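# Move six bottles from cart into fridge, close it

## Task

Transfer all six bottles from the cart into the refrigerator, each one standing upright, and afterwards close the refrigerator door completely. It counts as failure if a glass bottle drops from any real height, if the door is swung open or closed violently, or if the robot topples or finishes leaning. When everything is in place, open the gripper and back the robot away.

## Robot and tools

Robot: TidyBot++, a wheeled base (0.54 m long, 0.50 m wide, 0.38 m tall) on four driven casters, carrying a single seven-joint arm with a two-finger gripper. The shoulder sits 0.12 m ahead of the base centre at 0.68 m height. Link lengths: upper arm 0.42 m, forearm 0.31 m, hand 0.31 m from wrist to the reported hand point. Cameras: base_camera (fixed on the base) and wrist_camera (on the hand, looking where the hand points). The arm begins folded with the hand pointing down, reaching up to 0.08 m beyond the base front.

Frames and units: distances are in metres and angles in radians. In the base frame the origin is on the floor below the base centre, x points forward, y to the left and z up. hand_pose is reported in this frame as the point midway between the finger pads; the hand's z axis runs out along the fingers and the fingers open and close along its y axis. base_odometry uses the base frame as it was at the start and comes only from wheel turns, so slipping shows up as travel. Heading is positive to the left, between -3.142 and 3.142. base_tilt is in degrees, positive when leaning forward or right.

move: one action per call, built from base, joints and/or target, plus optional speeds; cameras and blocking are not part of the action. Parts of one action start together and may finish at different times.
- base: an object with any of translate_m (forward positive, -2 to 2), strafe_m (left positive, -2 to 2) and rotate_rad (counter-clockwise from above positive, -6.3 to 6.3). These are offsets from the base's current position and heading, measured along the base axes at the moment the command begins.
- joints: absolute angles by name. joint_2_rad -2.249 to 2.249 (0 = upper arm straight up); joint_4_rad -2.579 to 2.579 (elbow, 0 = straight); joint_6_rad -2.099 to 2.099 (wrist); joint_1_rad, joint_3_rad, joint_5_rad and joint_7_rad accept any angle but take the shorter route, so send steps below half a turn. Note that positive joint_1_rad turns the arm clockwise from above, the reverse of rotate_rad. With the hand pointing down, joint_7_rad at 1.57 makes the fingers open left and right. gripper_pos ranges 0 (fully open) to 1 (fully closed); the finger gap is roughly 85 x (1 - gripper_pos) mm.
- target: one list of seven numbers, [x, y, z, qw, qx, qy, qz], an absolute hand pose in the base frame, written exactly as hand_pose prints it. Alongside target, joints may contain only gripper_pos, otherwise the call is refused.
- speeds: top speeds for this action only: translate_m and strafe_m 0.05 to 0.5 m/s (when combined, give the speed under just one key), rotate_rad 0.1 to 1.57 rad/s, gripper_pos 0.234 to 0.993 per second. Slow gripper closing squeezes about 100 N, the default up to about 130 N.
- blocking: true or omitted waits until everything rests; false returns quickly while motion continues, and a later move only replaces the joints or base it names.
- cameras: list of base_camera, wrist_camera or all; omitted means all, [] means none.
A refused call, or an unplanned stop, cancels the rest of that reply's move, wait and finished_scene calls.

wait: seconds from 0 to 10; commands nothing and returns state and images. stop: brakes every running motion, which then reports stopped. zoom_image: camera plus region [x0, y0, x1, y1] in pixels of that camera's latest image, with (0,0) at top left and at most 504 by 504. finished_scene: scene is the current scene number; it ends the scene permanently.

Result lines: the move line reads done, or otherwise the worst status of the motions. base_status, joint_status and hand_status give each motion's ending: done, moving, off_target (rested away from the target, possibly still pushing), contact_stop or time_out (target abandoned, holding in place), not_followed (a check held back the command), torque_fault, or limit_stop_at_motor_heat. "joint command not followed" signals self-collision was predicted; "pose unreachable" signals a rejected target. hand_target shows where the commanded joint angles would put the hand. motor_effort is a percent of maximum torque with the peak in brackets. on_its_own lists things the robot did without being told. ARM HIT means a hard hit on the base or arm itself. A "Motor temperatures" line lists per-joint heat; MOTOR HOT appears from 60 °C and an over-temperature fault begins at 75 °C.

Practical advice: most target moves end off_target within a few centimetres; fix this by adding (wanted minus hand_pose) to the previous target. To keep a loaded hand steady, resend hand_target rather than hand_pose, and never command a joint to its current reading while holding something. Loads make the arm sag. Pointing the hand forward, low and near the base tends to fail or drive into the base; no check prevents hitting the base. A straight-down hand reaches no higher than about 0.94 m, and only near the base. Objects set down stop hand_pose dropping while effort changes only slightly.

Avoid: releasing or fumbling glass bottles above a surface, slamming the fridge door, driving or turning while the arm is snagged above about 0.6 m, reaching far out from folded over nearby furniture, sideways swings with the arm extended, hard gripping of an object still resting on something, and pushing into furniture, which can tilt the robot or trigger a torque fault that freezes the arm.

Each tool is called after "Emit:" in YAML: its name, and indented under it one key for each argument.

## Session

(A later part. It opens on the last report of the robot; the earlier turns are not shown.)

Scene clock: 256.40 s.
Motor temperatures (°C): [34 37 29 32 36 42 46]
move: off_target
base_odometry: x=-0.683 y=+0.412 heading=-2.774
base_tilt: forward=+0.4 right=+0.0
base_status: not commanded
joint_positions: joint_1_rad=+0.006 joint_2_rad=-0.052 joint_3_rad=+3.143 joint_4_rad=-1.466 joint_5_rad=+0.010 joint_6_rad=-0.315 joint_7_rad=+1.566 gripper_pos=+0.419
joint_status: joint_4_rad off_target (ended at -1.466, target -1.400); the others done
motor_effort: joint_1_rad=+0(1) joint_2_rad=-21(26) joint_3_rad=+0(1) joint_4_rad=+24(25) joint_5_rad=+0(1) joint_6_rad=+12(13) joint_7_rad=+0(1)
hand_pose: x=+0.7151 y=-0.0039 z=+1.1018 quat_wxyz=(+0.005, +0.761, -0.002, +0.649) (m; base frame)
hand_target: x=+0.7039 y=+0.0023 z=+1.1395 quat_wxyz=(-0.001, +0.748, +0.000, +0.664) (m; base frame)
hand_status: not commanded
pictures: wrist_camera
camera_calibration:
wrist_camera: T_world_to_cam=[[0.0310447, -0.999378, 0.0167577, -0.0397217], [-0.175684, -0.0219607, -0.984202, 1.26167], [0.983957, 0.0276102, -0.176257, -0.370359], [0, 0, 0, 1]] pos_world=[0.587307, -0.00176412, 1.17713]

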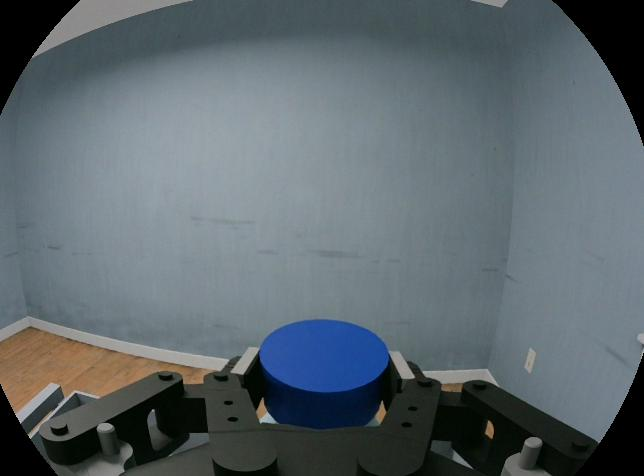

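Emit:
move:
  base: {"translate_m": -0.177, "strafe_m": 1.053, "rotate_rad": 1.497}
  speeds: {"rotate_rad": 1.0}
  joints: {"joint_1_rad": 0.0, "joint_2_rad": -0.53, "joint_4_rad": -1.79, "joint_6_rad": -0.51}
  blocking: false
  cameras: []

Emit:
wait:
  seconds: 1.9
  cameras: []

Emit:
move:
  joints: {"joint_1_rad": -0.05, "joint_2_rad": 0.1, "joint_4_rad": -1.7, "joint_6_rad": 0.04}
  cameras: ["base_camera", "wrist_camera"]

Emit:
zoom_image:
  camera: "base_camera"
  region: [220, 90, 480, 160]

Scene clock: 257.50 s.
Motor temperatures (°C): [34 37 29 32 36 42 46]
move: moving
base_odometry: x=-0.645 y=+0.347 heading=-2.572
base_tilt: forward=+0.4 right=+0.0
base_status: translate_m moving; strafe_m moving; rotate_rad moving
joint_positions: joint_1_rad=+0.012 joint_2_rad=-0.139 joint_3_rad=+3.156 joint_4_rad=-1.503 joint_5_rad=+0.010 joint_6_rad=-0.351 joint_7_rad=+1.566 gripper_pos=+0.419
joint_status: joint_1_rad moving; joint_2_rad moving; joint_4_rad moving; joint_6_rad moving
motor_effort: joint_1_rad=-2(4) joint_2_rad=-20(24) joint_3_rad=-2(6) joint_4_rad=+23(25) joint_5_rad=+0(1) joint_6_rad=+12(14) joint_7_rad=+0(1)
hand_pose: x=+0.6765 y=-0.0156 z=+1.1184 quat_wxyz=(+0.011, +0.756, -0.010, +0.654) (m; base frame)
hand_target: x=+0.6459 y=+0.0023 z=+1.1309 quat_wxyz=(-0.001, +0.756, +0.000, +0.655) (m; base frame)
hand_status: not commanded
pictures: none
No camera images: "cameras" was empty.

Scene clock: 259.40 s.
Motor temperatures (°C): [34 37 29 32 36 42 46]
earlier move: moving
base_odometry: x=-0.217 y=-0.377 heading=-1.275
base_tilt: forward=+0.4 right=-0.1
base_status: translate_m moving; strafe_m moving; rotate_rad moving
joint_positions: joint_1_rad=+0.007 joint_2_rad=-0.511 joint_3_rad=+3.140 joint_4_rad=-1.774 joint_5_rad=+0.010 joint_6_rad=-0.466 joint_7_rad=+1.566 gripper_pos=+0.419
joint_status: all done
motor_effort: joint_1_rad=+1(4) joint_2_rad=-6(24) joint_3_rad=+1(6) joint_4_rad=+23(25) joint_5_rad=+1(1) joint_6_rad=+12(14) joint_7_rad=+0(1)
hand_pose: x=+0.5201 y=-0.0021 z=+1.0951 quat_wxyz=(+0.005, +0.761, -0.002, +0.649) (m; base frame)
hand_target: x=+0.5107 y=+0.0022 z=+1.0794 quat_wxyz=(+0.000, +0.774, +0.000, +0.633) (m; base frame)
hand_status: not commanded
wait: 1.90 s; no rest
pictures: none
No camera images: "cameras" was empty.

Scene clock: 261.57 s.
Motor temperatures (°C): [34 37 29 32 36 42 46]
move: off_target
base_odometry: x=-0.139 y=-0.508 heading=-1.277
base_tilt: forward=+0.4 right=+0.0
base_status: done
joint_positions: joint_1_rad=-0.035 joint_2_rad=+0.099 joint_3_rad=+3.140 joint_4_rad=-1.772 joint_5_rad=+0.010 joint_6_rad=-0.048 joint_7_rad=+1.566 gripper_pos=+0.419
joint_status: joint_4_rad off_target (ended at -1.772, target -1.700); the others done
motor_effort: joint_1_rad=+1(1) joint_2_rad=-25(28) joint_3_rad=+0(2) joint_4_rad=+23(24) joint_5_rad=+0(1) joint_6_rad=+11(13) joint_7_rad=+0(1)
hand_pose: x=+0.7530 y=+0.0241 z=+0.9011 quat_wxyz=(-0.009, +0.819, +0.017, +0.574) (m; base frame)
hand_target: x=+0.7719 y=+0.0350 z=+0.9705 quat_wxyz=(-0.017, +0.770, +0.020, +0.637) (m; base frame)
hand_status: not commanded
pictures: base_camera, wrist_camera
camera_calibration:
wrist_camera: T_world_to_cam=[[0.0794479, -0.996801, 0.0086752, -0.0387611], [-0.357313, -0.0366012, -0.933267, 1.16262], [0.930599, 0.0710464, -0.359078, -0.239974], [0, 0, 0, 1]] pos_world=[0.641818, 0.0209652, 0.999197]

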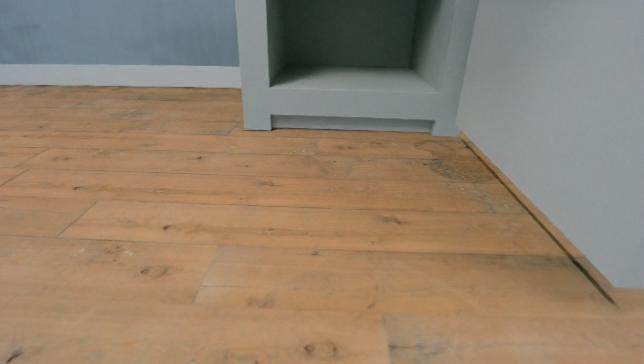

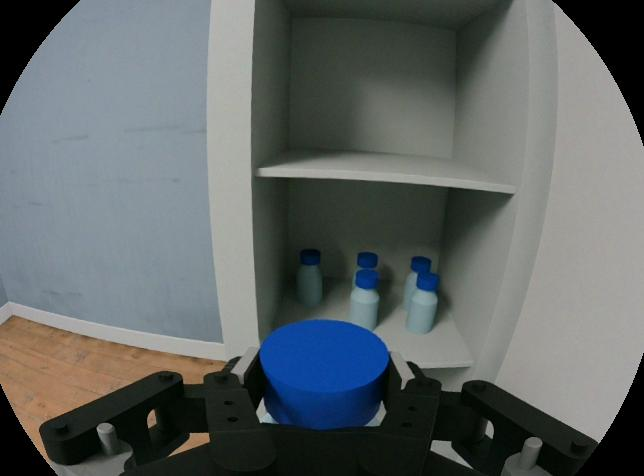

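Scaled by 1.938.

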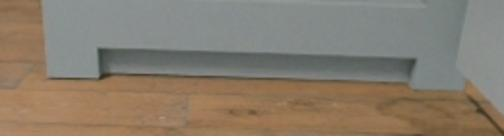

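Emit:
move:
  base: {"translate_m": 0.064, "strafe_m": 0.011, "rotate_rad": -0.004}
  speeds: {"translate_m": 0.2}
  joints: {"joint_1_rad": -0.098, "joint_2_rad": 0.89, "joint_4_rad": -1.2, "joint_6_rad": 0.4}

Emit:
zoom_image:
  camera: "base_camera"
  region: [230, 90, 490, 160]

Scene clock: 264.63 s.
Motor temperatures (°C): [34 37 29 32 36 42 46]
move: off_target
base_odometry: x=-0.110 y=-0.566 heading=-1.280
base_tilt: forward=+0.4 right=-0.1
base_status: done
joint_positions: joint_1_rad=-0.083 joint_2_rad=+0.882 joint_3_rad=+3.140 joint_4_rad=-1.269 joint_5_rad=+0.010 joint_6_rad=+0.311 joint_7_rad=+1.566 gripper_pos=+0.419
joint_status: joint_4_rad off_target (ended at -1.269, target -1.200); the others done
motor_effort: joint_1_rad=+0(3) joint_2_rad=-48(51) joint_3_rad=+0(2) joint_4_rad=+21(24) joint_5_rad=+0(0) joint_6_rad=+12(14) joint_7_rad=+0(1)
hand_pose: x=+1.0034 y=+0.0770 z=+0.6940 quat_wxyz=(-0.026, +0.795, +0.036, +0.605) (m; base frame)
hand_target: x=+1.0234 y=+0.0911 z=+0.7537 quat_wxyz=(-0.034, +0.747, +0.036, +0.663) (m; base frame)
hand_status: not commanded
pictures: base_camera, wrist_camera
camera_calibration:
wrist_camera: T_world_to_cam=[[0.129859, -0.991484, 0.00979993, -0.0558351], [-0.280156, -0.0461707, -0.958844, 1.0018], [0.95113, 0.121769, -0.283766, -0.62791], [0, 0, 0, 1]] pos_world=[0.885135, 0.0673543, 0.782936]

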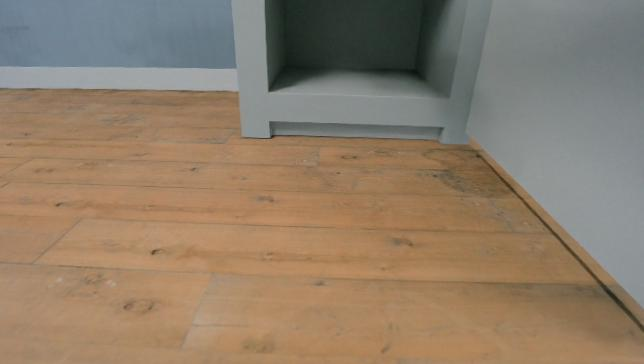

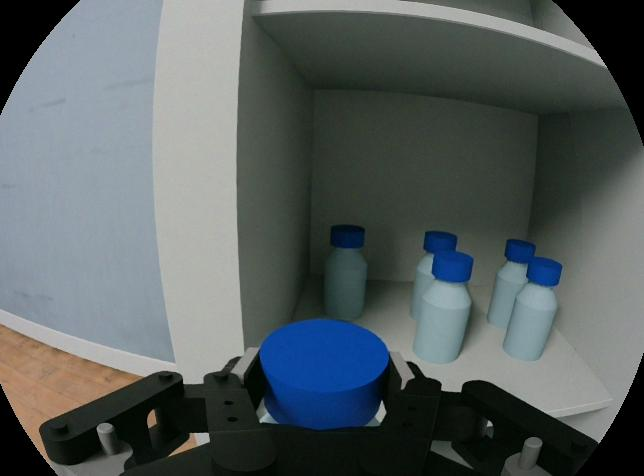

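Scaled by 1.938.

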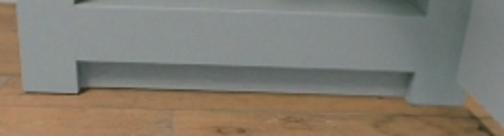

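Emit:
move:
  base: {"translate_m": 0.293}
  speeds: {"translate_m": 0.3}
  cameras: ["wrist_camera"]

Emit:
move:
  joints: {"joint_2_rad": 0.935, "joint_6_rad": 0.430}
  cameras: []

Emit:
move:
  joints: {"joint_2_rad": 0.954, "joint_6_rad": 0.438}
  cameras: ["wrist_camera"]

Scene clock: 267.17 s.
Motor temperatures (°C): [34 37 29 32 36 42 46]
move: done
base_odometry: x=-0.026 y=-0.847 heading=-1.279
base_tilt: forward=+0.4 right=-0.1
base_status: done
joint_positions: joint_1_rad=-0.085 joint_2_rad=+0.882 joint_3_rad=+3.140 joint_4_rad=-1.264 joint_5_rad=+0.010 joint_6_rad=+0.315 joint_7_rad=+1.566 gripper_pos=+0.419
joint_status: not commanded
motor_effort: joint_1_rad=+1(2) joint_2_rad=-48(49) joint_3_rad=+0(2) joint_4_rad=+21(22) joint_5_rad=+0(0) joint_6_rad=+12(13) joint_7_rad=+0(1)
hand_pose: x=+1.0048 y=+0.0787 z=+0.6977 quat_wxyz=(-0.026, +0.792, +0.037, +0.608) (m; base frame)
hand_target: x=+1.0234 y=+0.0911 z=+0.7537 quat_wxyz=(-0.034, +0.747, +0.036, +0.663) (m; base frame)
hand_status: not commanded
pictures: wrist_camera
camera_calibration:
wrist_camera: T_world_to_cam=[[0.131546, -0.991258, 0.0101609, -0.0563341], [-0.272146, -0.0459678, -0.961157, 0.999364], [0.953222, 0.123671, -0.275814, -0.636215], [0, 0, 0, 1]] pos_world=[0.885838, 0.0687784, 0.785642]

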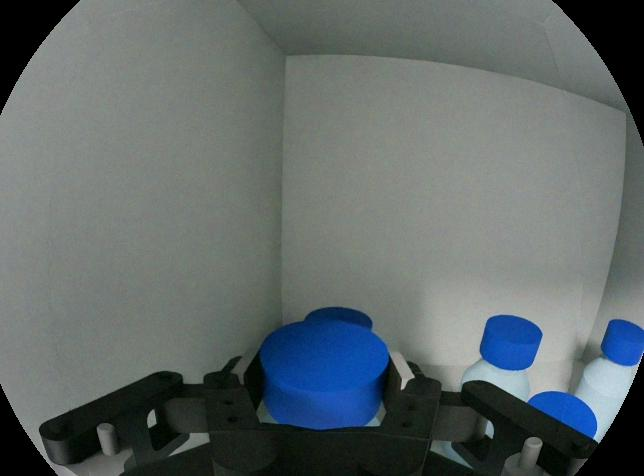

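Scene clock: 268.03 s.
Motor temperatures (°C): [34 37 29 32 36 42 46]
move: done
base_odometry: x=-0.026 y=-0.847 heading=-1.279
base_tilt: forward=+0.4 right=+0.0
base_status: not commanded
joint_positions: joint_1_rad=-0.085 joint_2_rad=+0.921 joint_3_rad=+3.140 joint_4_rad=-1.263 joint_5_rad=+0.010 joint_6_rad=+0.347 joint_7_rad=+1.566 gripper_pos=+0.419
joint_status: all done
motor_effort: joint_1_rad=+0(1) joint_2_rad=-48(50) joint_3_rad=+0(2) joint_4_rad=+20(21) joint_5_rad=+0(0) joint_6_rad=+12(13) joint_7_rad=+0(1)
hand_pose: x=+1.0080 y=+0.0791 z=+0.6736 quat_wxyz=(-0.026, +0.794, +0.037, +0.606) (m; base frame)
hand_target: x=+1.0271 y=+0.0915 z=+0.7219 quat_wxyz=(-0.033, +0.752, +0.037, +0.657) (m; base frame)
hand_status: not commanded
pictures: none
No camera images: "cameras" was empty.

Scene clock: 268.70 s.
Motor temperatures (°C): [34 37 29 32 36 42 46]
move: done
base_odometry: x=-0.026 y=-0.847 heading=-1.279
base_tilt: forward=+0.4 right=-0.1
base_status: not commanded
joint_positions: joint_1_rad=-0.085 joint_2_rad=+0.935 joint_3_rad=+3.140 joint_4_rad=-1.263 joint_5_rad=+0.010 joint_6_rad=+0.354 joint_7_rad=+1.566 gripper_pos=+0.419
joint_status: all done
motor_effort: joint_1_rad=+1(1) joint_2_rad=-48(49) joint_3_rad=-1(1) joint_4_rad=+21(21) joint_5_rad=+0(0) joint_6_rad=+12(13) joint_7_rad=+0(1)
hand_pose: x=+1.0084 y=+0.0792 z=+0.6632 quat_wxyz=(-0.026, +0.796, +0.037, +0.604) (m; base frame)
hand_target: x=+1.0280 y=+0.0916 z=+0.7070 quat_wxyz=(-0.033, +0.756, +0.037, +0.653) (m; base frame)
hand_status: not commanded
pictures: wrist_camera
camera_calibration:
wrist_camera: T_world_to_cam=[[0.131951, -0.991212, 0.00934193, -0.0559106], [-0.283487, -0.0467653, -0.957835, 0.976485], [0.949855, 0.123739, -0.287167, -0.638261], [0, 0, 0, 1]] pos_world=[0.890454, 0.0692238, 0.752546]

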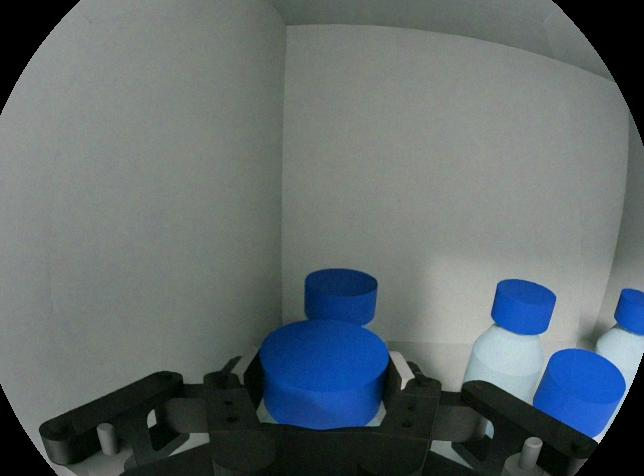

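Emit:
move:
  joints: {"joint_1_rad": -0.098, "joint_2_rad": 0.966, "joint_3_rad": 3.14, "joint_4_rad": -1.20, "joint_5_rad": 0, "joint_6_rad": 0.444, "joint_7_rad": 1.57}
  cameras: []

Emit:
move:
  joints: {"joint_1_rad": -0.098, "joint_2_rad": 0.974, "joint_3_rad": 3.14, "joint_4_rad": -1.20, "joint_5_rad": 0, "joint_6_rad": 0.448, "joint_7_rad": 1.57}
  cameras: ["wrist_camera"]

Scene clock: 270.63 s.
Motor temperatures (°C): [34 37 29 32 36 42 46]
move: off_target
base_odometry: x=-0.026 y=-0.847 heading=-1.279
base_tilt: forward=+0.4 right=+0.0
base_status: not commanded
joint_positions: joint_1_rad=-0.085 joint_2_rad=+0.945 joint_3_rad=+3.140 joint_4_rad=-1.263 joint_5_rad=+0.010 joint_6_rad=+0.360 joint_7_rad=+1.566 gripper_pos=+0.419
joint_status: joint_4_rad off_target (ended at -1.263, target -1.200); the others done
motor_effort: joint_1_rad=+1(1) joint_2_rad=-48(50) joint_3_rad=-1(2) joint_4_rad=+20(21) joint_5_rad=+0(1) joint_6_rad=+12(13) joint_7_rad=+0(1)
hand_pose: x=+1.0087 y=+0.0792 z=+0.6561 quat_wxyz=(-0.026, +0.797, +0.037, +0.602) (m; base frame)
hand_target: x=+1.0286 y=+0.0916 z=+0.6979 quat_wxyz=(-0.033, +0.758, +0.037, +0.651) (m; base frame)
hand_status: not commanded
pictures: none
No camera images: "cameras" was empty.

Scene clock: 271.17 s.
Motor temperatures (°C): [34 37 29 32 36 42 46]
move: off_target
base_odometry: x=-0.026 y=-0.847 heading=-1.279
base_tilt: forward=+0.4 right=+0.0
base_status: not commanded
joint_positions: joint_1_rad=-0.085 joint_2_rad=+0.952 joint_3_rad=+3.140 joint_4_rad=-1.263 joint_5_rad=+0.010 joint_6_rad=+0.364 joint_7_rad=+1.566 gripper_pos=+0.419
joint_status: joint_4_rad off_target (ended at -1.263, target -1.200); the others done
motor_effort: joint_1_rad=+0(1) joint_2_rad=-48(49) joint_3_rad=-1(1) joint_4_rad=+20(21) joint_5_rad=+0(1) joint_6_rad=+12(12) joint_7_rad=+0(1)
hand_pose: x=+1.0088 y=+0.0792 z=+0.6513 quat_wxyz=(-0.026, +0.798, +0.037, +0.601) (m; base frame)
hand_target: x=+1.0289 y=+0.0916 z=+0.6918 quat_wxyz=(-0.033, +0.759, +0.037, +0.649) (m; base frame)
hand_status: not commanded
pictures: wrist_camera
camera_calibration:
wrist_camera: T_world_to_cam=[[0.132081, -0.991199, 0.0089439, -0.0556667], [-0.290243, -0.0473004, -0.955783, 0.970754], [0.947794, 0.123645, -0.293936, -0.635553], [0, 0, 0, 1]] pos_world=[0.89148, 0.0693234, 0.741516]

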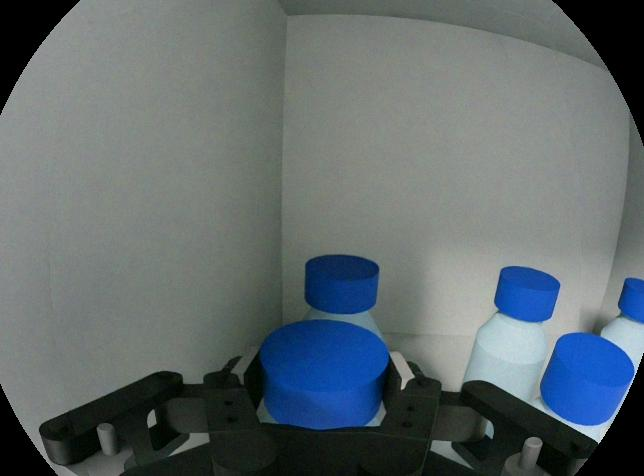

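Emit:
move:
  joints: {"joint_1_rad": -0.098, "joint_2_rad": 0.980, "joint_3_rad": 3.14, "joint_4_rad": -1.20, "joint_5_rad": 0, "joint_6_rad": 0.451, "joint_7_rad": 1.57}
  cameras: []

Emit:
move:
  joints: {"joint_1_rad": -0.098, "joint_2_rad": 0.986, "joint_3_rad": 3.14, "joint_4_rad": -1.20, "joint_5_rad": 0, "joint_6_rad": 0.454, "joint_7_rad": 1.57}
  cameras: ["wrist_camera"]

Scene clock: 272.50 s.
Motor temperatures (°C): [34 37 29 32 36 42 46]
move: off_target
base_odometry: x=-0.026 y=-0.847 heading=-1.279
base_tilt: forward=+0.4 right=-0.1
base_status: not commanded
joint_positions: joint_1_rad=-0.085 joint_2_rad=+0.957 joint_3_rad=+3.140 joint_4_rad=-1.263 joint_5_rad=+0.010 joint_6_rad=+0.366 joint_7_rad=+1.566 gripper_pos=+0.419
joint_status: joint_4_rad off_target (ended at -1.263, target -1.200); the others done
motor_effort: joint_1_rad=+1(1) joint_2_rad=-48(49) joint_3_rad=-1(2) joint_4_rad=+20(21) joint_5_rad=+0(0) joint_6_rad=+12(12) joint_7_rad=+0(1)
hand_pose: x=+1.0089 y=+0.0792 z=+0.6477 quat_wxyz=(-0.026, +0.799, +0.037, +0.600) (m; base frame)
hand_target: x=+1.0290 y=+0.0916 z=+0.6873 quat_wxyz=(-0.033, +0.760, +0.037, +0.648) (m; base frame)
hand_status: not commanded
pictures: none
No camera images: "cameras" was empty.

Scene clock: 272.97 s.
Motor temperatures (°C): [34 37 29 32 36 42 46]
move: off_target
base_odometry: x=-0.026 y=-0.847 heading=-1.279
base_tilt: forward=+0.4 right=+0.0
base_status: not commanded
joint_positions: joint_1_rad=-0.085 joint_2_rad=+0.959 joint_3_rad=+3.140 joint_4_rad=-1.263 joint_5_rad=+0.010 joint_6_rad=+0.371 joint_7_rad=+1.566 gripper_pos=+0.419
joint_status: joint_4_rad off_target (ended at -1.263, target -1.200); the others done
motor_effort: joint_1_rad=+0(1) joint_2_rad=-48(49) joint_3_rad=+0(2) joint_4_rad=+20(20) joint_5_rad=+0(1) joint_6_rad=+12(12) joint_7_rad=+0(1)
hand_pose: x=+1.0092 y=+0.0793 z=+0.6476 quat_wxyz=(-0.026, +0.798, +0.037, +0.601) (m; base frame)
hand_target: x=+1.0292 y=+0.0917 z=+0.6827 quat_wxyz=(-0.033, +0.761, +0.037, +0.647) (m; base frame)
hand_status: not commanded
pictures: wrist_camera
camera_calibration:
wrist_camera: T_world_to_cam=[[0.132126, -0.991193, 0.00893196, -0.0556728], [-0.289438, -0.0471973, -0.956032, 0.96666], [0.948034, 0.123732, -0.293125, -0.637862], [0, 0, 0, 1]] pos_world=[0.891858, 0.0693651, 0.737682]

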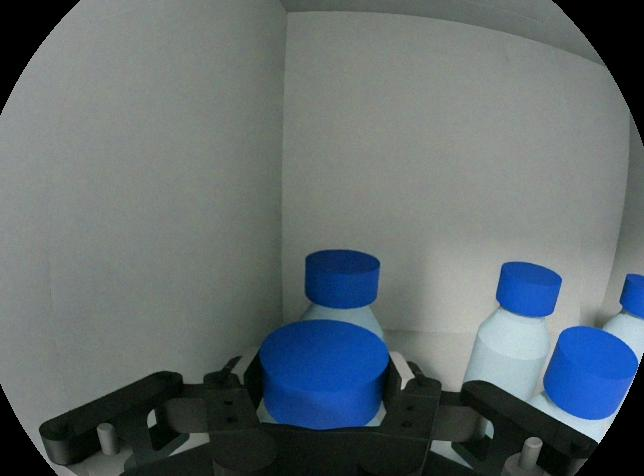

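Emit:
move:
  joints: {"joint_1_rad": -0.098, "joint_2_rad": 0.992, "joint_3_rad": 3.14, "joint_4_rad": -1.20, "joint_5_rad": 0, "joint_6_rad": 0.457, "joint_7_rad": 1.57}
  cameras: ["wrist_camera"]

Scene clock: 273.70 s.
Motor temperatures (°C): [34 37 29 32 36 42 46]
move: off_target
base_odometry: x=-0.026 y=-0.847 heading=-1.279
base_tilt: forward=+0.4 right=-0.1
base_status: not commanded
joint_positions: joint_1_rad=-0.085 joint_2_rad=+0.961 joint_3_rad=+3.140 joint_4_rad=-1.262 joint_5_rad=+0.010 joint_6_rad=+0.376 joint_7_rad=+1.566 gripper_pos=+0.419
joint_status: joint_4_rad off_target (ended at -1.262, target -1.200); the others done
motor_effort: joint_1_rad=+0(1) joint_2_rad=-48(48) joint_3_rad=-1(1) joint_4_rad=+20(20) joint_5_rad=+0(1) joint_6_rad=+12(12) joint_7_rad=+0(1)
hand_pose: x=+1.0097 y=+0.0793 z=+0.6475 quat_wxyz=(-0.026, +0.797, +0.037, +0.603) (m; base frame)
hand_target: x=+1.0294 y=+0.0917 z=+0.6781 quat_wxyz=(-0.033, +0.762, +0.037, +0.646) (m; base frame)
hand_status: not commanded
pictures: wrist_camera
camera_calibration:
wrist_camera: T_world_to_cam=[[0.13213, -0.991191, 0.00905608, -0.0557662], [-0.286256, -0.0469027, -0.957005, 0.964142], [0.948999, 0.123856, -0.289932, -0.641396], [0, 0, 0, 1]] pos_world=[0.892044, 0.0693868, 0.737232]

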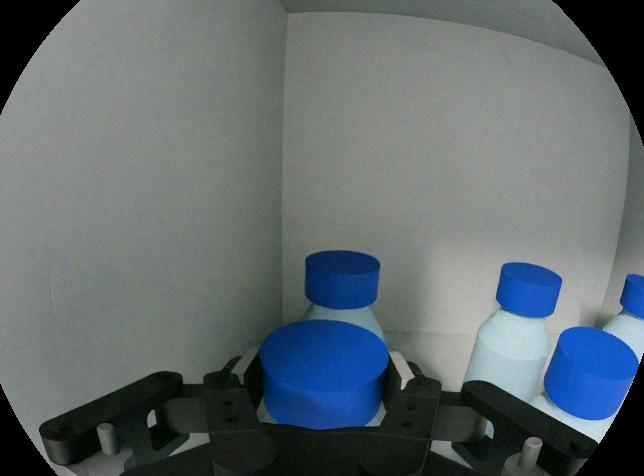

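Emit:
move:
  joints: {"gripper_pos": 0.1}
  speeds: {"gripper_pos": 0.5}
  cameras: ["wrist_camera"]

Scene clock: 275.27 s.
Motor temperatures (°C): [34 37 29 33 36 42 46]
move: done
base_odometry: x=-0.026 y=-0.847 heading=-1.279
base_tilt: forward=+0.4 right=-0.1
base_status: not commanded
joint_positions: joint_1_rad=-0.085 joint_2_rad=+0.961 joint_3_rad=+3.140 joint_4_rad=-1.243 joint_5_rad=+0.010 joint_6_rad=+0.397 joint_7_rad=+1.566 gripper_pos=+0.100
joint_status: all done
motor_effort: joint_1_rad=+1(1) joint_2_rad=-44(48) joint_3_rad=+0(2) joint_4_rad=+17(20) joint_5_rad=+0(0) joint_6_rad=+9(12) joint_7_rad=+0(1)
hand_pose: x=+1.0163 y=+0.0800 z=+0.6638 quat_wxyz=(-0.027, +0.785, +0.036, +0.618) (m; base frame)
hand_target: x=+1.0294 y=+0.0917 z=+0.6781 quat_wxyz=(-0.033, +0.762, +0.037, +0.646) (m; base frame)
hand_status: not commanded
pictures: wrist_camera
camera_calibration:
wrist_camera: T_world_to_cam=[[0.1319, -0.991205, 0.0107378, -0.0570325], [-0.248919, -0.0436051, -0.967542, 0.950444], [0.959501, 0.124946, -0.252481, -0.67858], [0, 0, 0, 1]] pos_world=[0.895204, 0.0696989, 0.748879]

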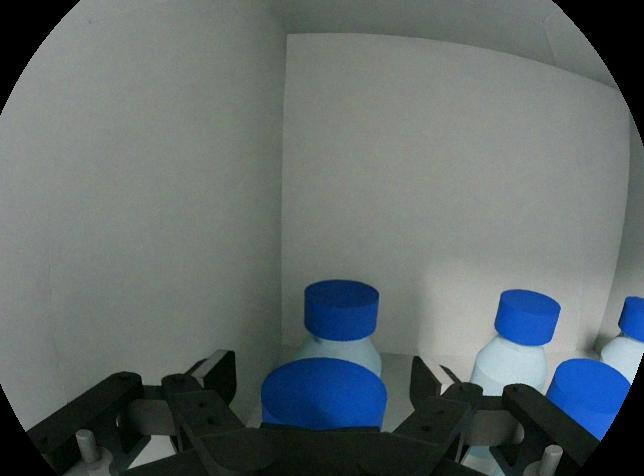

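Emit:
move:
  base: {"translate_m": -0.55}
  speeds: {"translate_m": 0.4}
  blocking: false
  cameras: []

Emit:
wait:
  seconds: 0.85
  cameras: ["wrist_camera", "base_camera"]

Scene clock: 276.10 s.
Motor temperatures (°C): [34 37 29 33 36 42 46]
move: moving
base_odometry: x=-0.045 y=-0.782 heading=-1.280
base_tilt: forward=+0.4 right=+0.0
base_status: translate_m moving
joint_positions: joint_1_rad=-0.086 joint_2_rad=+0.961 joint_3_rad=+3.140 joint_4_rad=-1.241 joint_5_rad=+0.010 joint_6_rad=+0.397 joint_7_rad=+1.566 gripper_pos=+0.100
joint_status: not commanded
motor_effort: joint_1_rad=+1(3) joint_2_rad=-45(46) joint_3_rad=+0(2) joint_4_rad=+17(17) joint_5_rad=+0(0) joint_6_rad=+9(9) joint_7_rad=+0(1)
hand_pose: x=+1.0168 y=+0.0809 z=+0.6651 quat_wxyz=(-0.027, +0.784, +0.037, +0.619) (m; base frame)
hand_target: x=+1.0294 y=+0.0917 z=+0.6781 quat_wxyz=(-0.033, +0.762, +0.037, +0.646) (m; base frame)
hand_status: not commanded
pictures: none
No camera images: "cameras" was empty.

Scene clock: 276.97 s.
Motor temperatures (°C): [34 37 29 33 36 42 46]
earlier move: moving
base_odometry: x=-0.120 y=-0.533 heading=-1.277
base_tilt: forward=+0.4 right=-0.1
base_status: translate_m moving
joint_positions: joint_1_rad=-0.089 joint_2_rad=+0.961 joint_3_rad=+3.140 joint_4_rad=-1.239 joint_5_rad=+0.010 joint_6_rad=+0.398 joint_7_rad=+1.566 gripper_pos=+0.100
joint_status: not commanded
motor_effort: joint_1_rad=+0(4) joint_2_rad=-44(47) joint_3_rad=-1(3) joint_4_rad=+17(18) joint_5_rad=+0(1) joint_6_rad=+9(10) joint_7_rad=+0(1)
hand_pose: x=+1.0173 y=+0.0837 z=+0.6663 quat_wxyz=(-0.028, +0.783, +0.038, +0.620) (m; base frame)
hand_target: x=+1.0294 y=+0.0917 z=+0.6781 quat_wxyz=(-0.033, +0.762, +0.037, +0.646) (m; base frame)
hand_status: not commanded
wait: 0.87 s; no rest
pictures: base_camera, wrist_camera
camera_calibration:
wrist_camera: T_world_to_cam=[[0.1359, -0.990661, 0.0110472, -0.0577539], [-0.243656, -0.0442292, -0.968853, 0.948823], [0.960293, 0.128976, -0.247391, -0.683901], [0, 0, 0, 1]] pos_world=[0.895781, 0.0729578, 0.750717]

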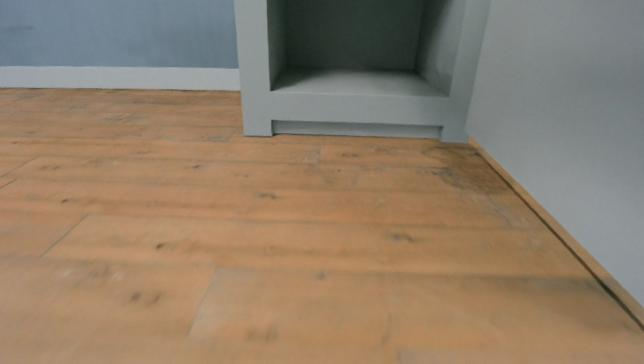

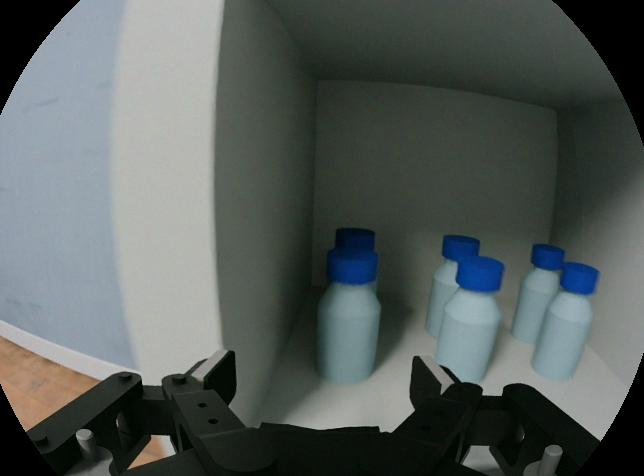

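Emit:
move:
  joints: {"joint_1_rad": 0, "joint_2_rad": -0.8, "joint_3_rad": 3.14, "joint_4_rad": -2.1, "joint_5_rad": 0, "joint_6_rad": -0.5, "joint_7_rad": 1.57, "gripper_pos": 1.0}
  blocking: false
  cameras: []

Emit:
wait:
  seconds: 0.5
  cameras: ["base_camera", "wrist_camera"]

Scene clock: 279.93 s.
Motor temperatures (°C): [34 37 29 32 36 42 46]
earlier move: done
move: moving
base_odometry: x=-0.184 y=-0.320 heading=-1.278
base_tilt: forward=+0.4 right=+0.0
base_status: done
joint_positions: joint_1_rad=-0.089 joint_2_rad=+0.903 joint_3_rad=+3.140 joint_4_rad=-1.252 joint_5_rad=+0.010 joint_6_rad=+0.396 joint_7_rad=+1.566 gripper_pos=+0.486
joint_status: joint_1_rad moving; joint_2_rad moving; joint_3_rad moving; joint_4_rad moving; joint_5_rad moving; joint_6_rad moving; joint_7_rad moving; gripper_pos moving
motor_effort: joint_1_rad=+0(1) joint_2_rad=-47(48) joint_3_rad=+0(2) joint_4_rad=+19(19) joint_5_rad=-1(1) joint_6_rad=+10(11) joint_7_rad=+0(0)
hand_pose: x=+1.0135 y=+0.0834 z=+0.7109 quat_wxyz=(-0.029, +0.769, +0.037, +0.637) (m; base frame)
hand_target: x=+1.0077 y=+0.0831 z=+0.7388 quat_wxyz=(-0.030, +0.764, +0.034, +0.644) (m; base frame)
hand_status: not commanded
pictures: none
No camera images: "cameras" was empty.

Scene clock: 280.43 s.
Motor temperatures (°C): [34 38 29 32 36 42 46]
earlier move: moving
base_odometry: x=-0.184 y=-0.320 heading=-1.278
base_tilt: forward=+0.4 right=+0.0
base_status: done
joint_positions: joint_1_rad=-0.086 joint_2_rad=+0.518 joint_3_rad=+3.140 joint_4_rad=-1.410 joint_5_rad=+0.010 joint_6_rad=+0.260 joint_7_rad=+1.566 gripper_pos=+0.971
joint_status: joint_1_rad moving; joint_2_rad moving; joint_3_rad moving; joint_4_rad moving; joint_5_rad moving; joint_6_rad moving; joint_7_rad moving; gripper_pos moving
motor_effort: joint_1_rad=+0(1) joint_2_rad=-37(48) joint_3_rad=-1(2) joint_4_rad=+18(19) joint_5_rad=+0(1) joint_6_rad=+9(11) joint_7_rad=-1(1)
hand_pose: x=+0.9284 y=+0.0728 z=+0.9072 quat_wxyz=(-0.029, +0.740, +0.035, +0.671) (m; base frame)
hand_target: x=+0.9093 y=+0.0575 z=+0.8874 quat_wxyz=(-0.023, +0.768, +0.027, +0.639) (m; base frame)
hand_status: not commanded
wait: 0.50 s; no rest
pictures: base_camera, wrist_camera
camera_calibration:
wrist_camera: T_world_to_cam=[[0.129735, -0.991383, 0.0181028, -0.059825], [-0.112478, -0.0328535, -0.993111, 1.05952], [0.985149, 0.126805, -0.115771, -0.679912], [0, 0, 0, 1]] pos_world=[0.796748, 0.0617157, 0.974589]

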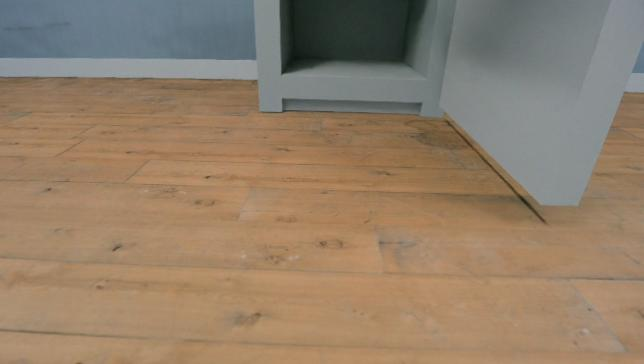

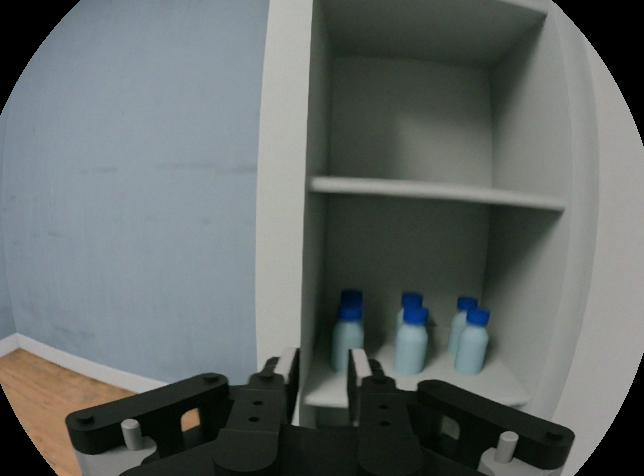

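Emit:
move:
  base: {"translate_m": 0.152, "strafe_m": -1.21, "rotate_rad": 0.873}
  speeds: {"rotate_rad": 0.8}
  blocking: false
  cameras: []

Emit:
wait:
  seconds: 1.9
  cameras: ["base_camera", "wrist_camera"]

Emit:
move:
  joints: {"joint_1_rad": 0, "joint_2_rad": 0.35, "joint_3_rad": 3.14, "joint_4_rad": -2.12, "joint_5_rad": 0, "joint_6_rad": 0.74, "joint_7_rad": 1.57, "gripper_pos": 1.0}
  blocking: true
  cameras: ["base_camera", "wrist_camera"]

Scene clock: 284.10 s.
Motor temperatures (°C): [34 37 29 32 36 42 46]
earlier move: done
move: moving
base_odometry: x=-0.248 y=-0.348 heading=-1.079
base_tilt: forward=+0.4 right=+0.0
base_status: translate_m moving; strafe_m moving; rotate_rad moving
joint_positions: joint_1_rad=-0.010 joint_2_rad=-0.791 joint_3_rad=+3.140 joint_4_rad=-2.065 joint_5_rad=+0.010 joint_6_rad=-0.439 joint_7_rad=+1.566 gripper_pos=+1.000
joint_status: all done
motor_effort: joint_1_rad=+0(1) joint_2_rad=+4(6) joint_3_rad=+1(2) joint_4_rad=+19(20) joint_5_rad=+1(1) joint_6_rad=+10(10) joint_7_rad=+0(1)
hand_pose: x=+0.4286 y=+0.0038 z=+1.0252 quat_wxyz=(+0.000, +0.756, +0.005, +0.655) (m; base frame)
hand_target: x=+0.4232 y=+0.0020 z=+0.9883 quat_wxyz=(+0.000, +0.783, +0.000, +0.622) (m; base frame)
hand_status: not commanded
pictures: none
No camera images: "cameras" was empty.

Scene clock: 286.00 s.
Motor temperatures (°C): [34 37 29 32 36 42 46]
earlier move: moving
base_odometry: x=-1.085 y=-0.719 heading=-0.404
base_tilt: forward=+0.4 right=+0.0
base_status: translate_m moving; strafe_m moving; rotate_rad moving
joint_positions: joint_1_rad=-0.010 joint_2_rad=-0.792 joint_3_rad=+3.140 joint_4_rad=-2.066 joint_5_rad=+0.010 joint_6_rad=-0.439 joint_7_rad=+1.566 gripper_pos=+1.000
joint_status: all done
motor_effort: joint_1_rad=+1(1) joint_2_rad=+7(7) joint_3_rad=-1(2) joint_4_rad=+19(20) joint_5_rad=+0(1) joint_6_rad=+9(10) joint_7_rad=+0(1)
hand_pose: x=+0.4282 y=+0.0038 z=+1.0251 quat_wxyz=(+0.000, +0.756, +0.005, +0.655) (m; base frame)
hand_target: x=+0.4232 y=+0.0020 z=+0.9883 quat_wxyz=(+0.000, +0.783, +0.000, +0.622) (m; base frame)
hand_status: not commanded
wait: 1.90 s; no rest
pictures: base_camera, wrist_camera
camera_calibration:
wrist_camera: T_world_to_cam=[[0.047875, -0.998689, 0.0181297, -0.0304129], [-0.159436, -0.0255583, -0.986877, 1.1317], [0.986047, 0.0443562, -0.16045, -0.119024], [0, 0, 0, 1]] pos_world=[0.299252, 0.00383069, 1.0983]

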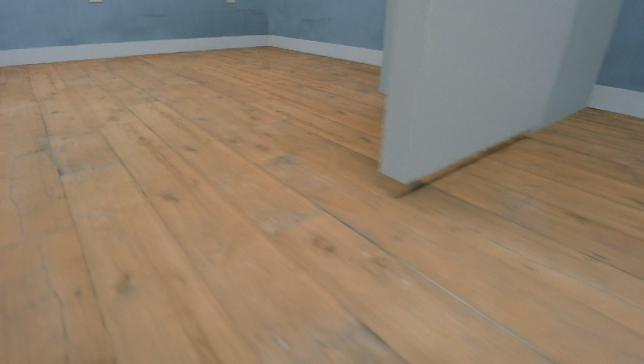

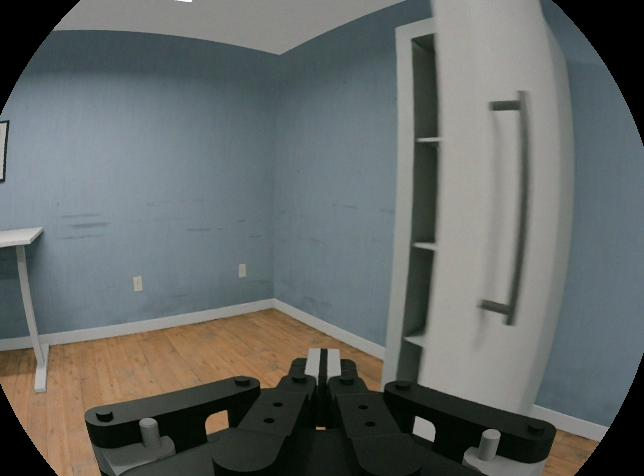

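Scene clock: 288.77 s.
Motor temperatures (°C): [34 37 29 32 36 42 46]
move: done
base_odometry: x=-1.299 y=-0.814 heading=-0.405
base_tilt: forward=+0.4 right=+0.0
base_status: done
joint_positions: joint_1_rad=-0.010 joint_2_rad=+0.324 joint_3_rad=+3.140 joint_4_rad=-2.087 joint_5_rad=+0.010 joint_6_rad=+0.673 joint_7_rad=+1.566 gripper_pos=+1.000
joint_status: all done
motor_effort: joint_1_rad=+0(2) joint_2_rad=-26(27) joint_3_rad=-1(2) joint_4_rad=+16(21) joint_5_rad=+0(1) joint_6_rad=+9(11) joint_7_rad=+0(1)
hand_pose: x=+0.7695 y=+0.0107 z=+0.7947 quat_wxyz=(-0.005, +0.764, +0.008, +0.646) (m; base frame)
hand_target: x=+0.7662 y=+0.0023 z=+0.7816 quat_wxyz=(-0.001, +0.761, +0.000, +0.649) (m; base frame)
hand_status: not commanded
pictures: base_camera, wrist_camera
camera_calibration:
wrist_camera: T_world_to_cam=[[0.058913, -0.998181, 0.0127733, -0.0398949], [-0.183395, -0.0234, -0.982761, 0.974142], [0.981272, 0.0555548, -0.18444, -0.470216], [0, 0, 0, 1]] pos_world=[0.642413, 0.00909539, 0.871131]

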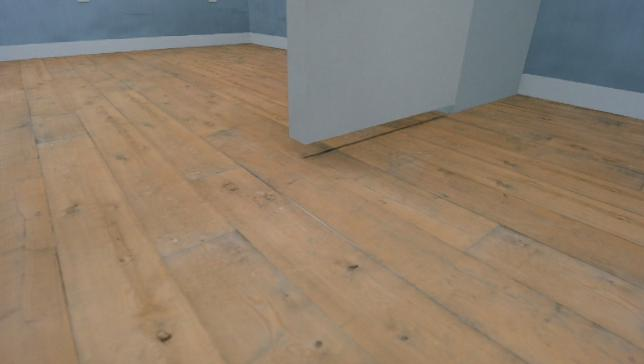

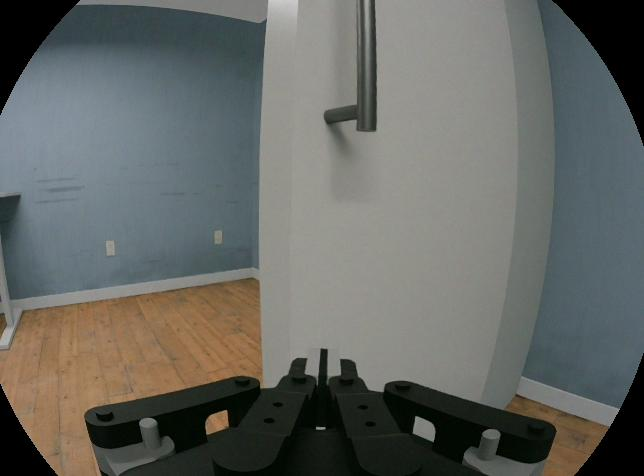

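Emit:
move:
  base: {"translate_m": 0.271, "strafe_m": -0.105}
  speeds: {"translate_m": 0.25}
  joints: {"joint_1_rad": 0, "joint_2_rad": 0.35, "joint_3_rad": 3.14, "joint_4_rad": -2.16, "joint_5_rad": 0, "joint_6_rad": 0.70, "joint_7_rad": 1.57, "gripper_pos": 1.0}
  cameras: ["base_camera", "wrist_camera"]

Scene clock: 291.77 s.
Motor temperatures (°C): [34 37 29 32 36 42 46]
move: done
base_odometry: x=-1.091 y=-1.017 heading=-0.405
base_tilt: forward=+0.4 right=+0.0
base_status: done
joint_positions: joint_1_rad=-0.008 joint_2_rad=+0.329 joint_3_rad=+3.140 joint_4_rad=-2.139 joint_5_rad=+0.010 joint_6_rad=+0.675 joint_7_rad=+1.566 gripper_pos=+1.000
joint_status: all done
motor_effort: joint_1_rad=+0(3) joint_2_rad=-25(27) joint_3_rad=+0(2) joint_4_rad=+15(17) joint_5_rad=+0(1) joint_6_rad=+9(11) joint_7_rad=-1(1)
hand_pose: x=+0.7545 y=+0.0095 z=+0.7653 quat_wxyz=(-0.005, +0.781, +0.007, +0.624) (m; base frame)
hand_target: x=+0.7513 y=+0.0023 z=+0.7496 quat_wxyz=(-0.001, +0.786, +0.000, +0.618) (m; base frame)
hand_status: not commanded
pictures: base_camera, wrist_camera
camera_calibration:
wrist_camera: T_world_to_cam=[[0.0579875, -0.998267, 0.0100062, -0.036993], [-0.237957, -0.0235553, -0.97099, 0.974569], [0.969543, 0.0539243, -0.23891, -0.410258], [0, 0, 0, 1]] pos_world=[0.631813, 0.00815019, 0.848652]

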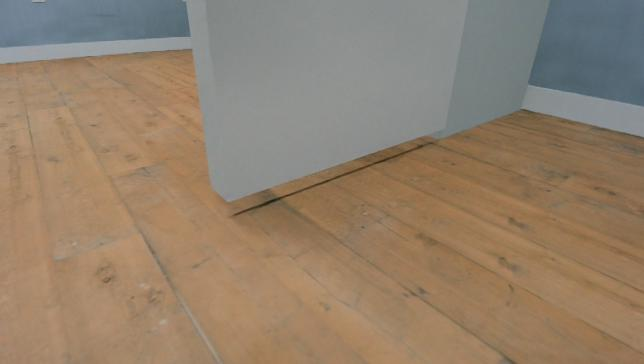

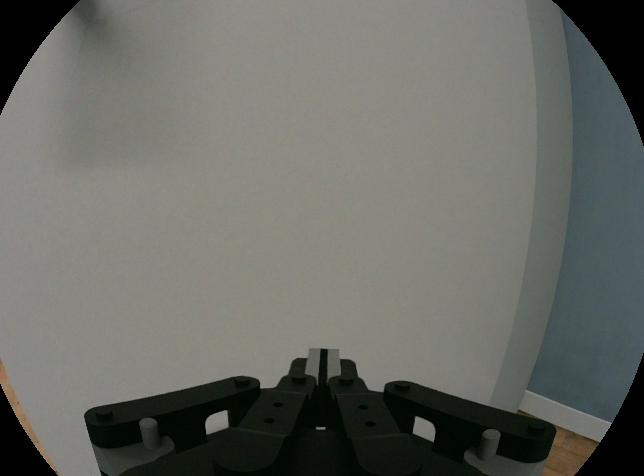

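Emit:
move:
  base: {"translate_m": 0.252, "strafe_m": 0.178}
  speeds: {"translate_m": 0.14}
  cameras: ["base_camera", "wrist_camera"]

Scene clock: 294.83 s.
Motor temperatures (°C): [34 37 29 32 36 42 46]
move: done
base_odometry: x=-0.789 y=-0.953 heading=-0.405
base_tilt: forward=+0.4 right=+0.0
base_status: done
joint_positions: joint_1_rad=+0.004 joint_2_rad=+0.329 joint_3_rad=+3.144 joint_4_rad=-2.167 joint_5_rad=+0.008 joint_6_rad=+0.675 joint_7_rad=+1.566 gripper_pos=+1.000
joint_status: not commanded
motor_effort: joint_1_rad=+1(8) joint_2_rad=-24(26) joint_3_rad=-1(8) joint_4_rad=+14(21) joint_5_rad=+0(5) joint_6_rad=+9(12) joint_7_rad=+0(1)
hand_pose: x=+0.7459 y=-0.0012 z=+0.7521 quat_wxyz=(+0.001, +0.790, +0.000, +0.614) (m; base frame)
hand_target: x=+0.7513 y=+0.0023 z=+0.7496 quat_wxyz=(-0.001, +0.786, +0.000, +0.618) (m; base frame)
hand_status: not commanded
pictures: base_camera, wrist_camera
camera_calibration:
wrist_camera: T_world_to_cam=[[0.0398586, -0.999169, 0.00848602, -0.0324473], [-0.264197, -0.018729, -0.964287, 0.973992], [0.963645, 0.0361931, -0.264724, -0.380668], [0, 0, 0, 1]] pos_world=[0.625448, -0.000400824, 0.838711]

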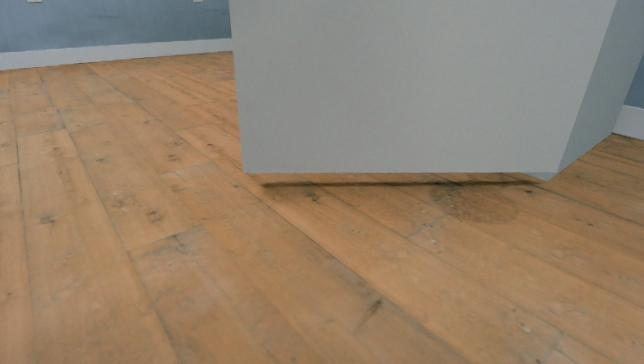

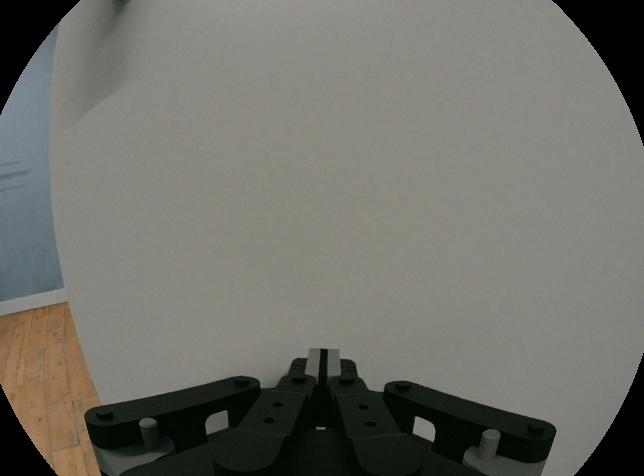

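Emit:
move:
  base: {"translate_m": 0.246, "strafe_m": 0.03}
  speeds: {"translate_m": 0.11}
  cameras: ["base_camera", "wrist_camera"]

Scene clock: 297.83 s.
Motor temperatures (°C): [34 37 29 32 36 42 46]
move: done
base_odometry: x=-0.551 y=-1.023 heading=-0.405
base_tilt: forward=+0.4 right=+0.0
base_status: done
joint_positions: joint_1_rad=+0.004 joint_2_rad=+0.330 joint_3_rad=+3.144 joint_4_rad=-2.167 joint_5_rad=+0.008 joint_6_rad=+0.675 joint_7_rad=+1.566 gripper_pos=+1.000
joint_status: not commanded
motor_effort: joint_1_rad=+0(1) joint_2_rad=-24(26) joint_3_rad=-1(2) joint_4_rad=+15(16) joint_5_rad=+0(1) joint_6_rad=+9(10) joint_7_rad=+0(1)
hand_pose: x=+0.7459 y=-0.0012 z=+0.7513 quat_wxyz=(+0.001, +0.790, +0.000, +0.613) (m; base frame)
hand_target: x=+0.7513 y=+0.0023 z=+0.7496 quat_wxyz=(-0.001, +0.786, +0.000, +0.618) (m; base frame)
hand_status: not commanded
pictures: base_camera, wrist_camera
camera_calibration:
wrist_camera: T_world_to_cam=[[0.0398688, -0.999169, 0.00843277, -0.0324122], [-0.265359, -0.018724, -0.963968, 0.973913], [0.963325, 0.0361945, -0.265885, -0.379839], [0, 0, 0, 1]] pos_world=[0.625637, -0.000401643, 0.838101]

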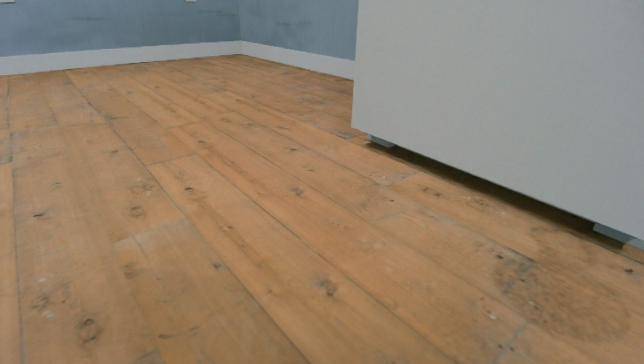

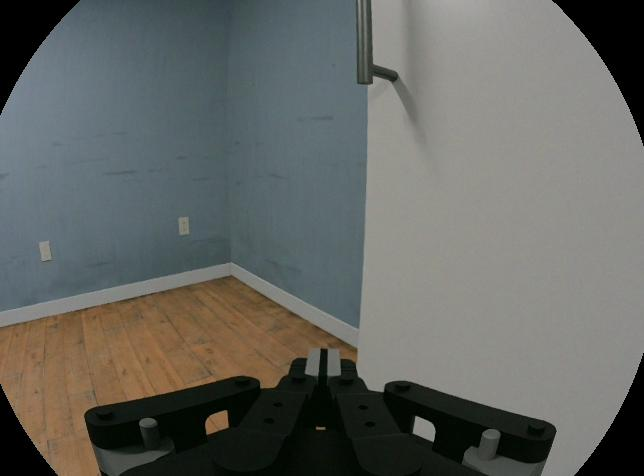

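Emit:
move:
  base: {"translate_m": 0.387, "strafe_m": 0.593, "rotate_rad": -0.872}
  speeds: {"rotate_rad": 0.5}
  cameras: ["base_camera", "wrist_camera"]

Scene clock: 301.37 s.
Motor temperatures (°C): [34 37 29 32 36 42 46]
move: done
base_odometry: x=+0.039 y=-0.630 heading=-1.277
base_tilt: forward=+0.4 right=-0.1
base_status: done
joint_positions: joint_1_rad=+0.001 joint_2_rad=+0.330 joint_3_rad=+3.142 joint_4_rad=-2.167 joint_5_rad=+0.008 joint_6_rad=+0.675 joint_7_rad=+1.566 gripper_pos=+1.000
joint_status: not commanded
motor_effort: joint_1_rad=+0(3) joint_2_rad=-25(26) joint_3_rad=-1(2) joint_4_rad=+14(15) joint_5_rad=+0(1) joint_6_rad=+9(10) joint_7_rad=+0(1)
hand_pose: x=+0.7459 y=+0.0022 z=+0.7514 quat_wxyz=(-0.001, +0.790, +0.002, +0.613) (m; base frame)
hand_target: x=+0.7513 y=+0.0023 z=+0.7496 quat_wxyz=(-0.001, +0.786, +0.000, +0.618) (m; base frame)
hand_status: not commanded
pictures: base_camera, wrist_camera
camera_calibration:
wrist_camera: T_world_to_cam=[[0.0454624, -0.998937, 0.00764282, -0.0325381], [-0.26525, -0.0194471, -0.963984, 0.973912], [0.963107, 0.0417978, -0.265852, -0.379807], [0, 0, 0, 1]] pos_world=[0.625604, 0.00231138, 0.838112]

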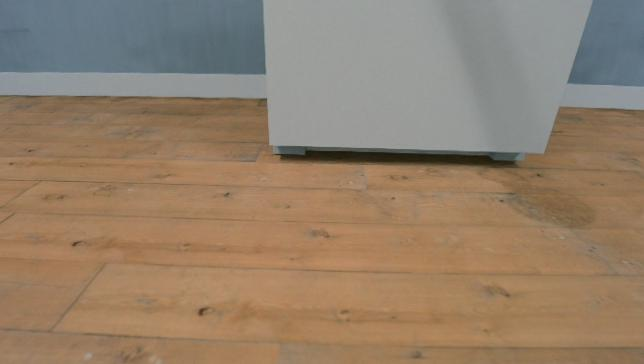

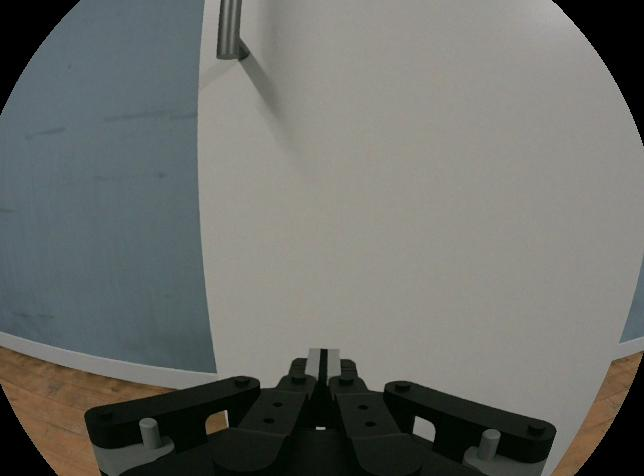

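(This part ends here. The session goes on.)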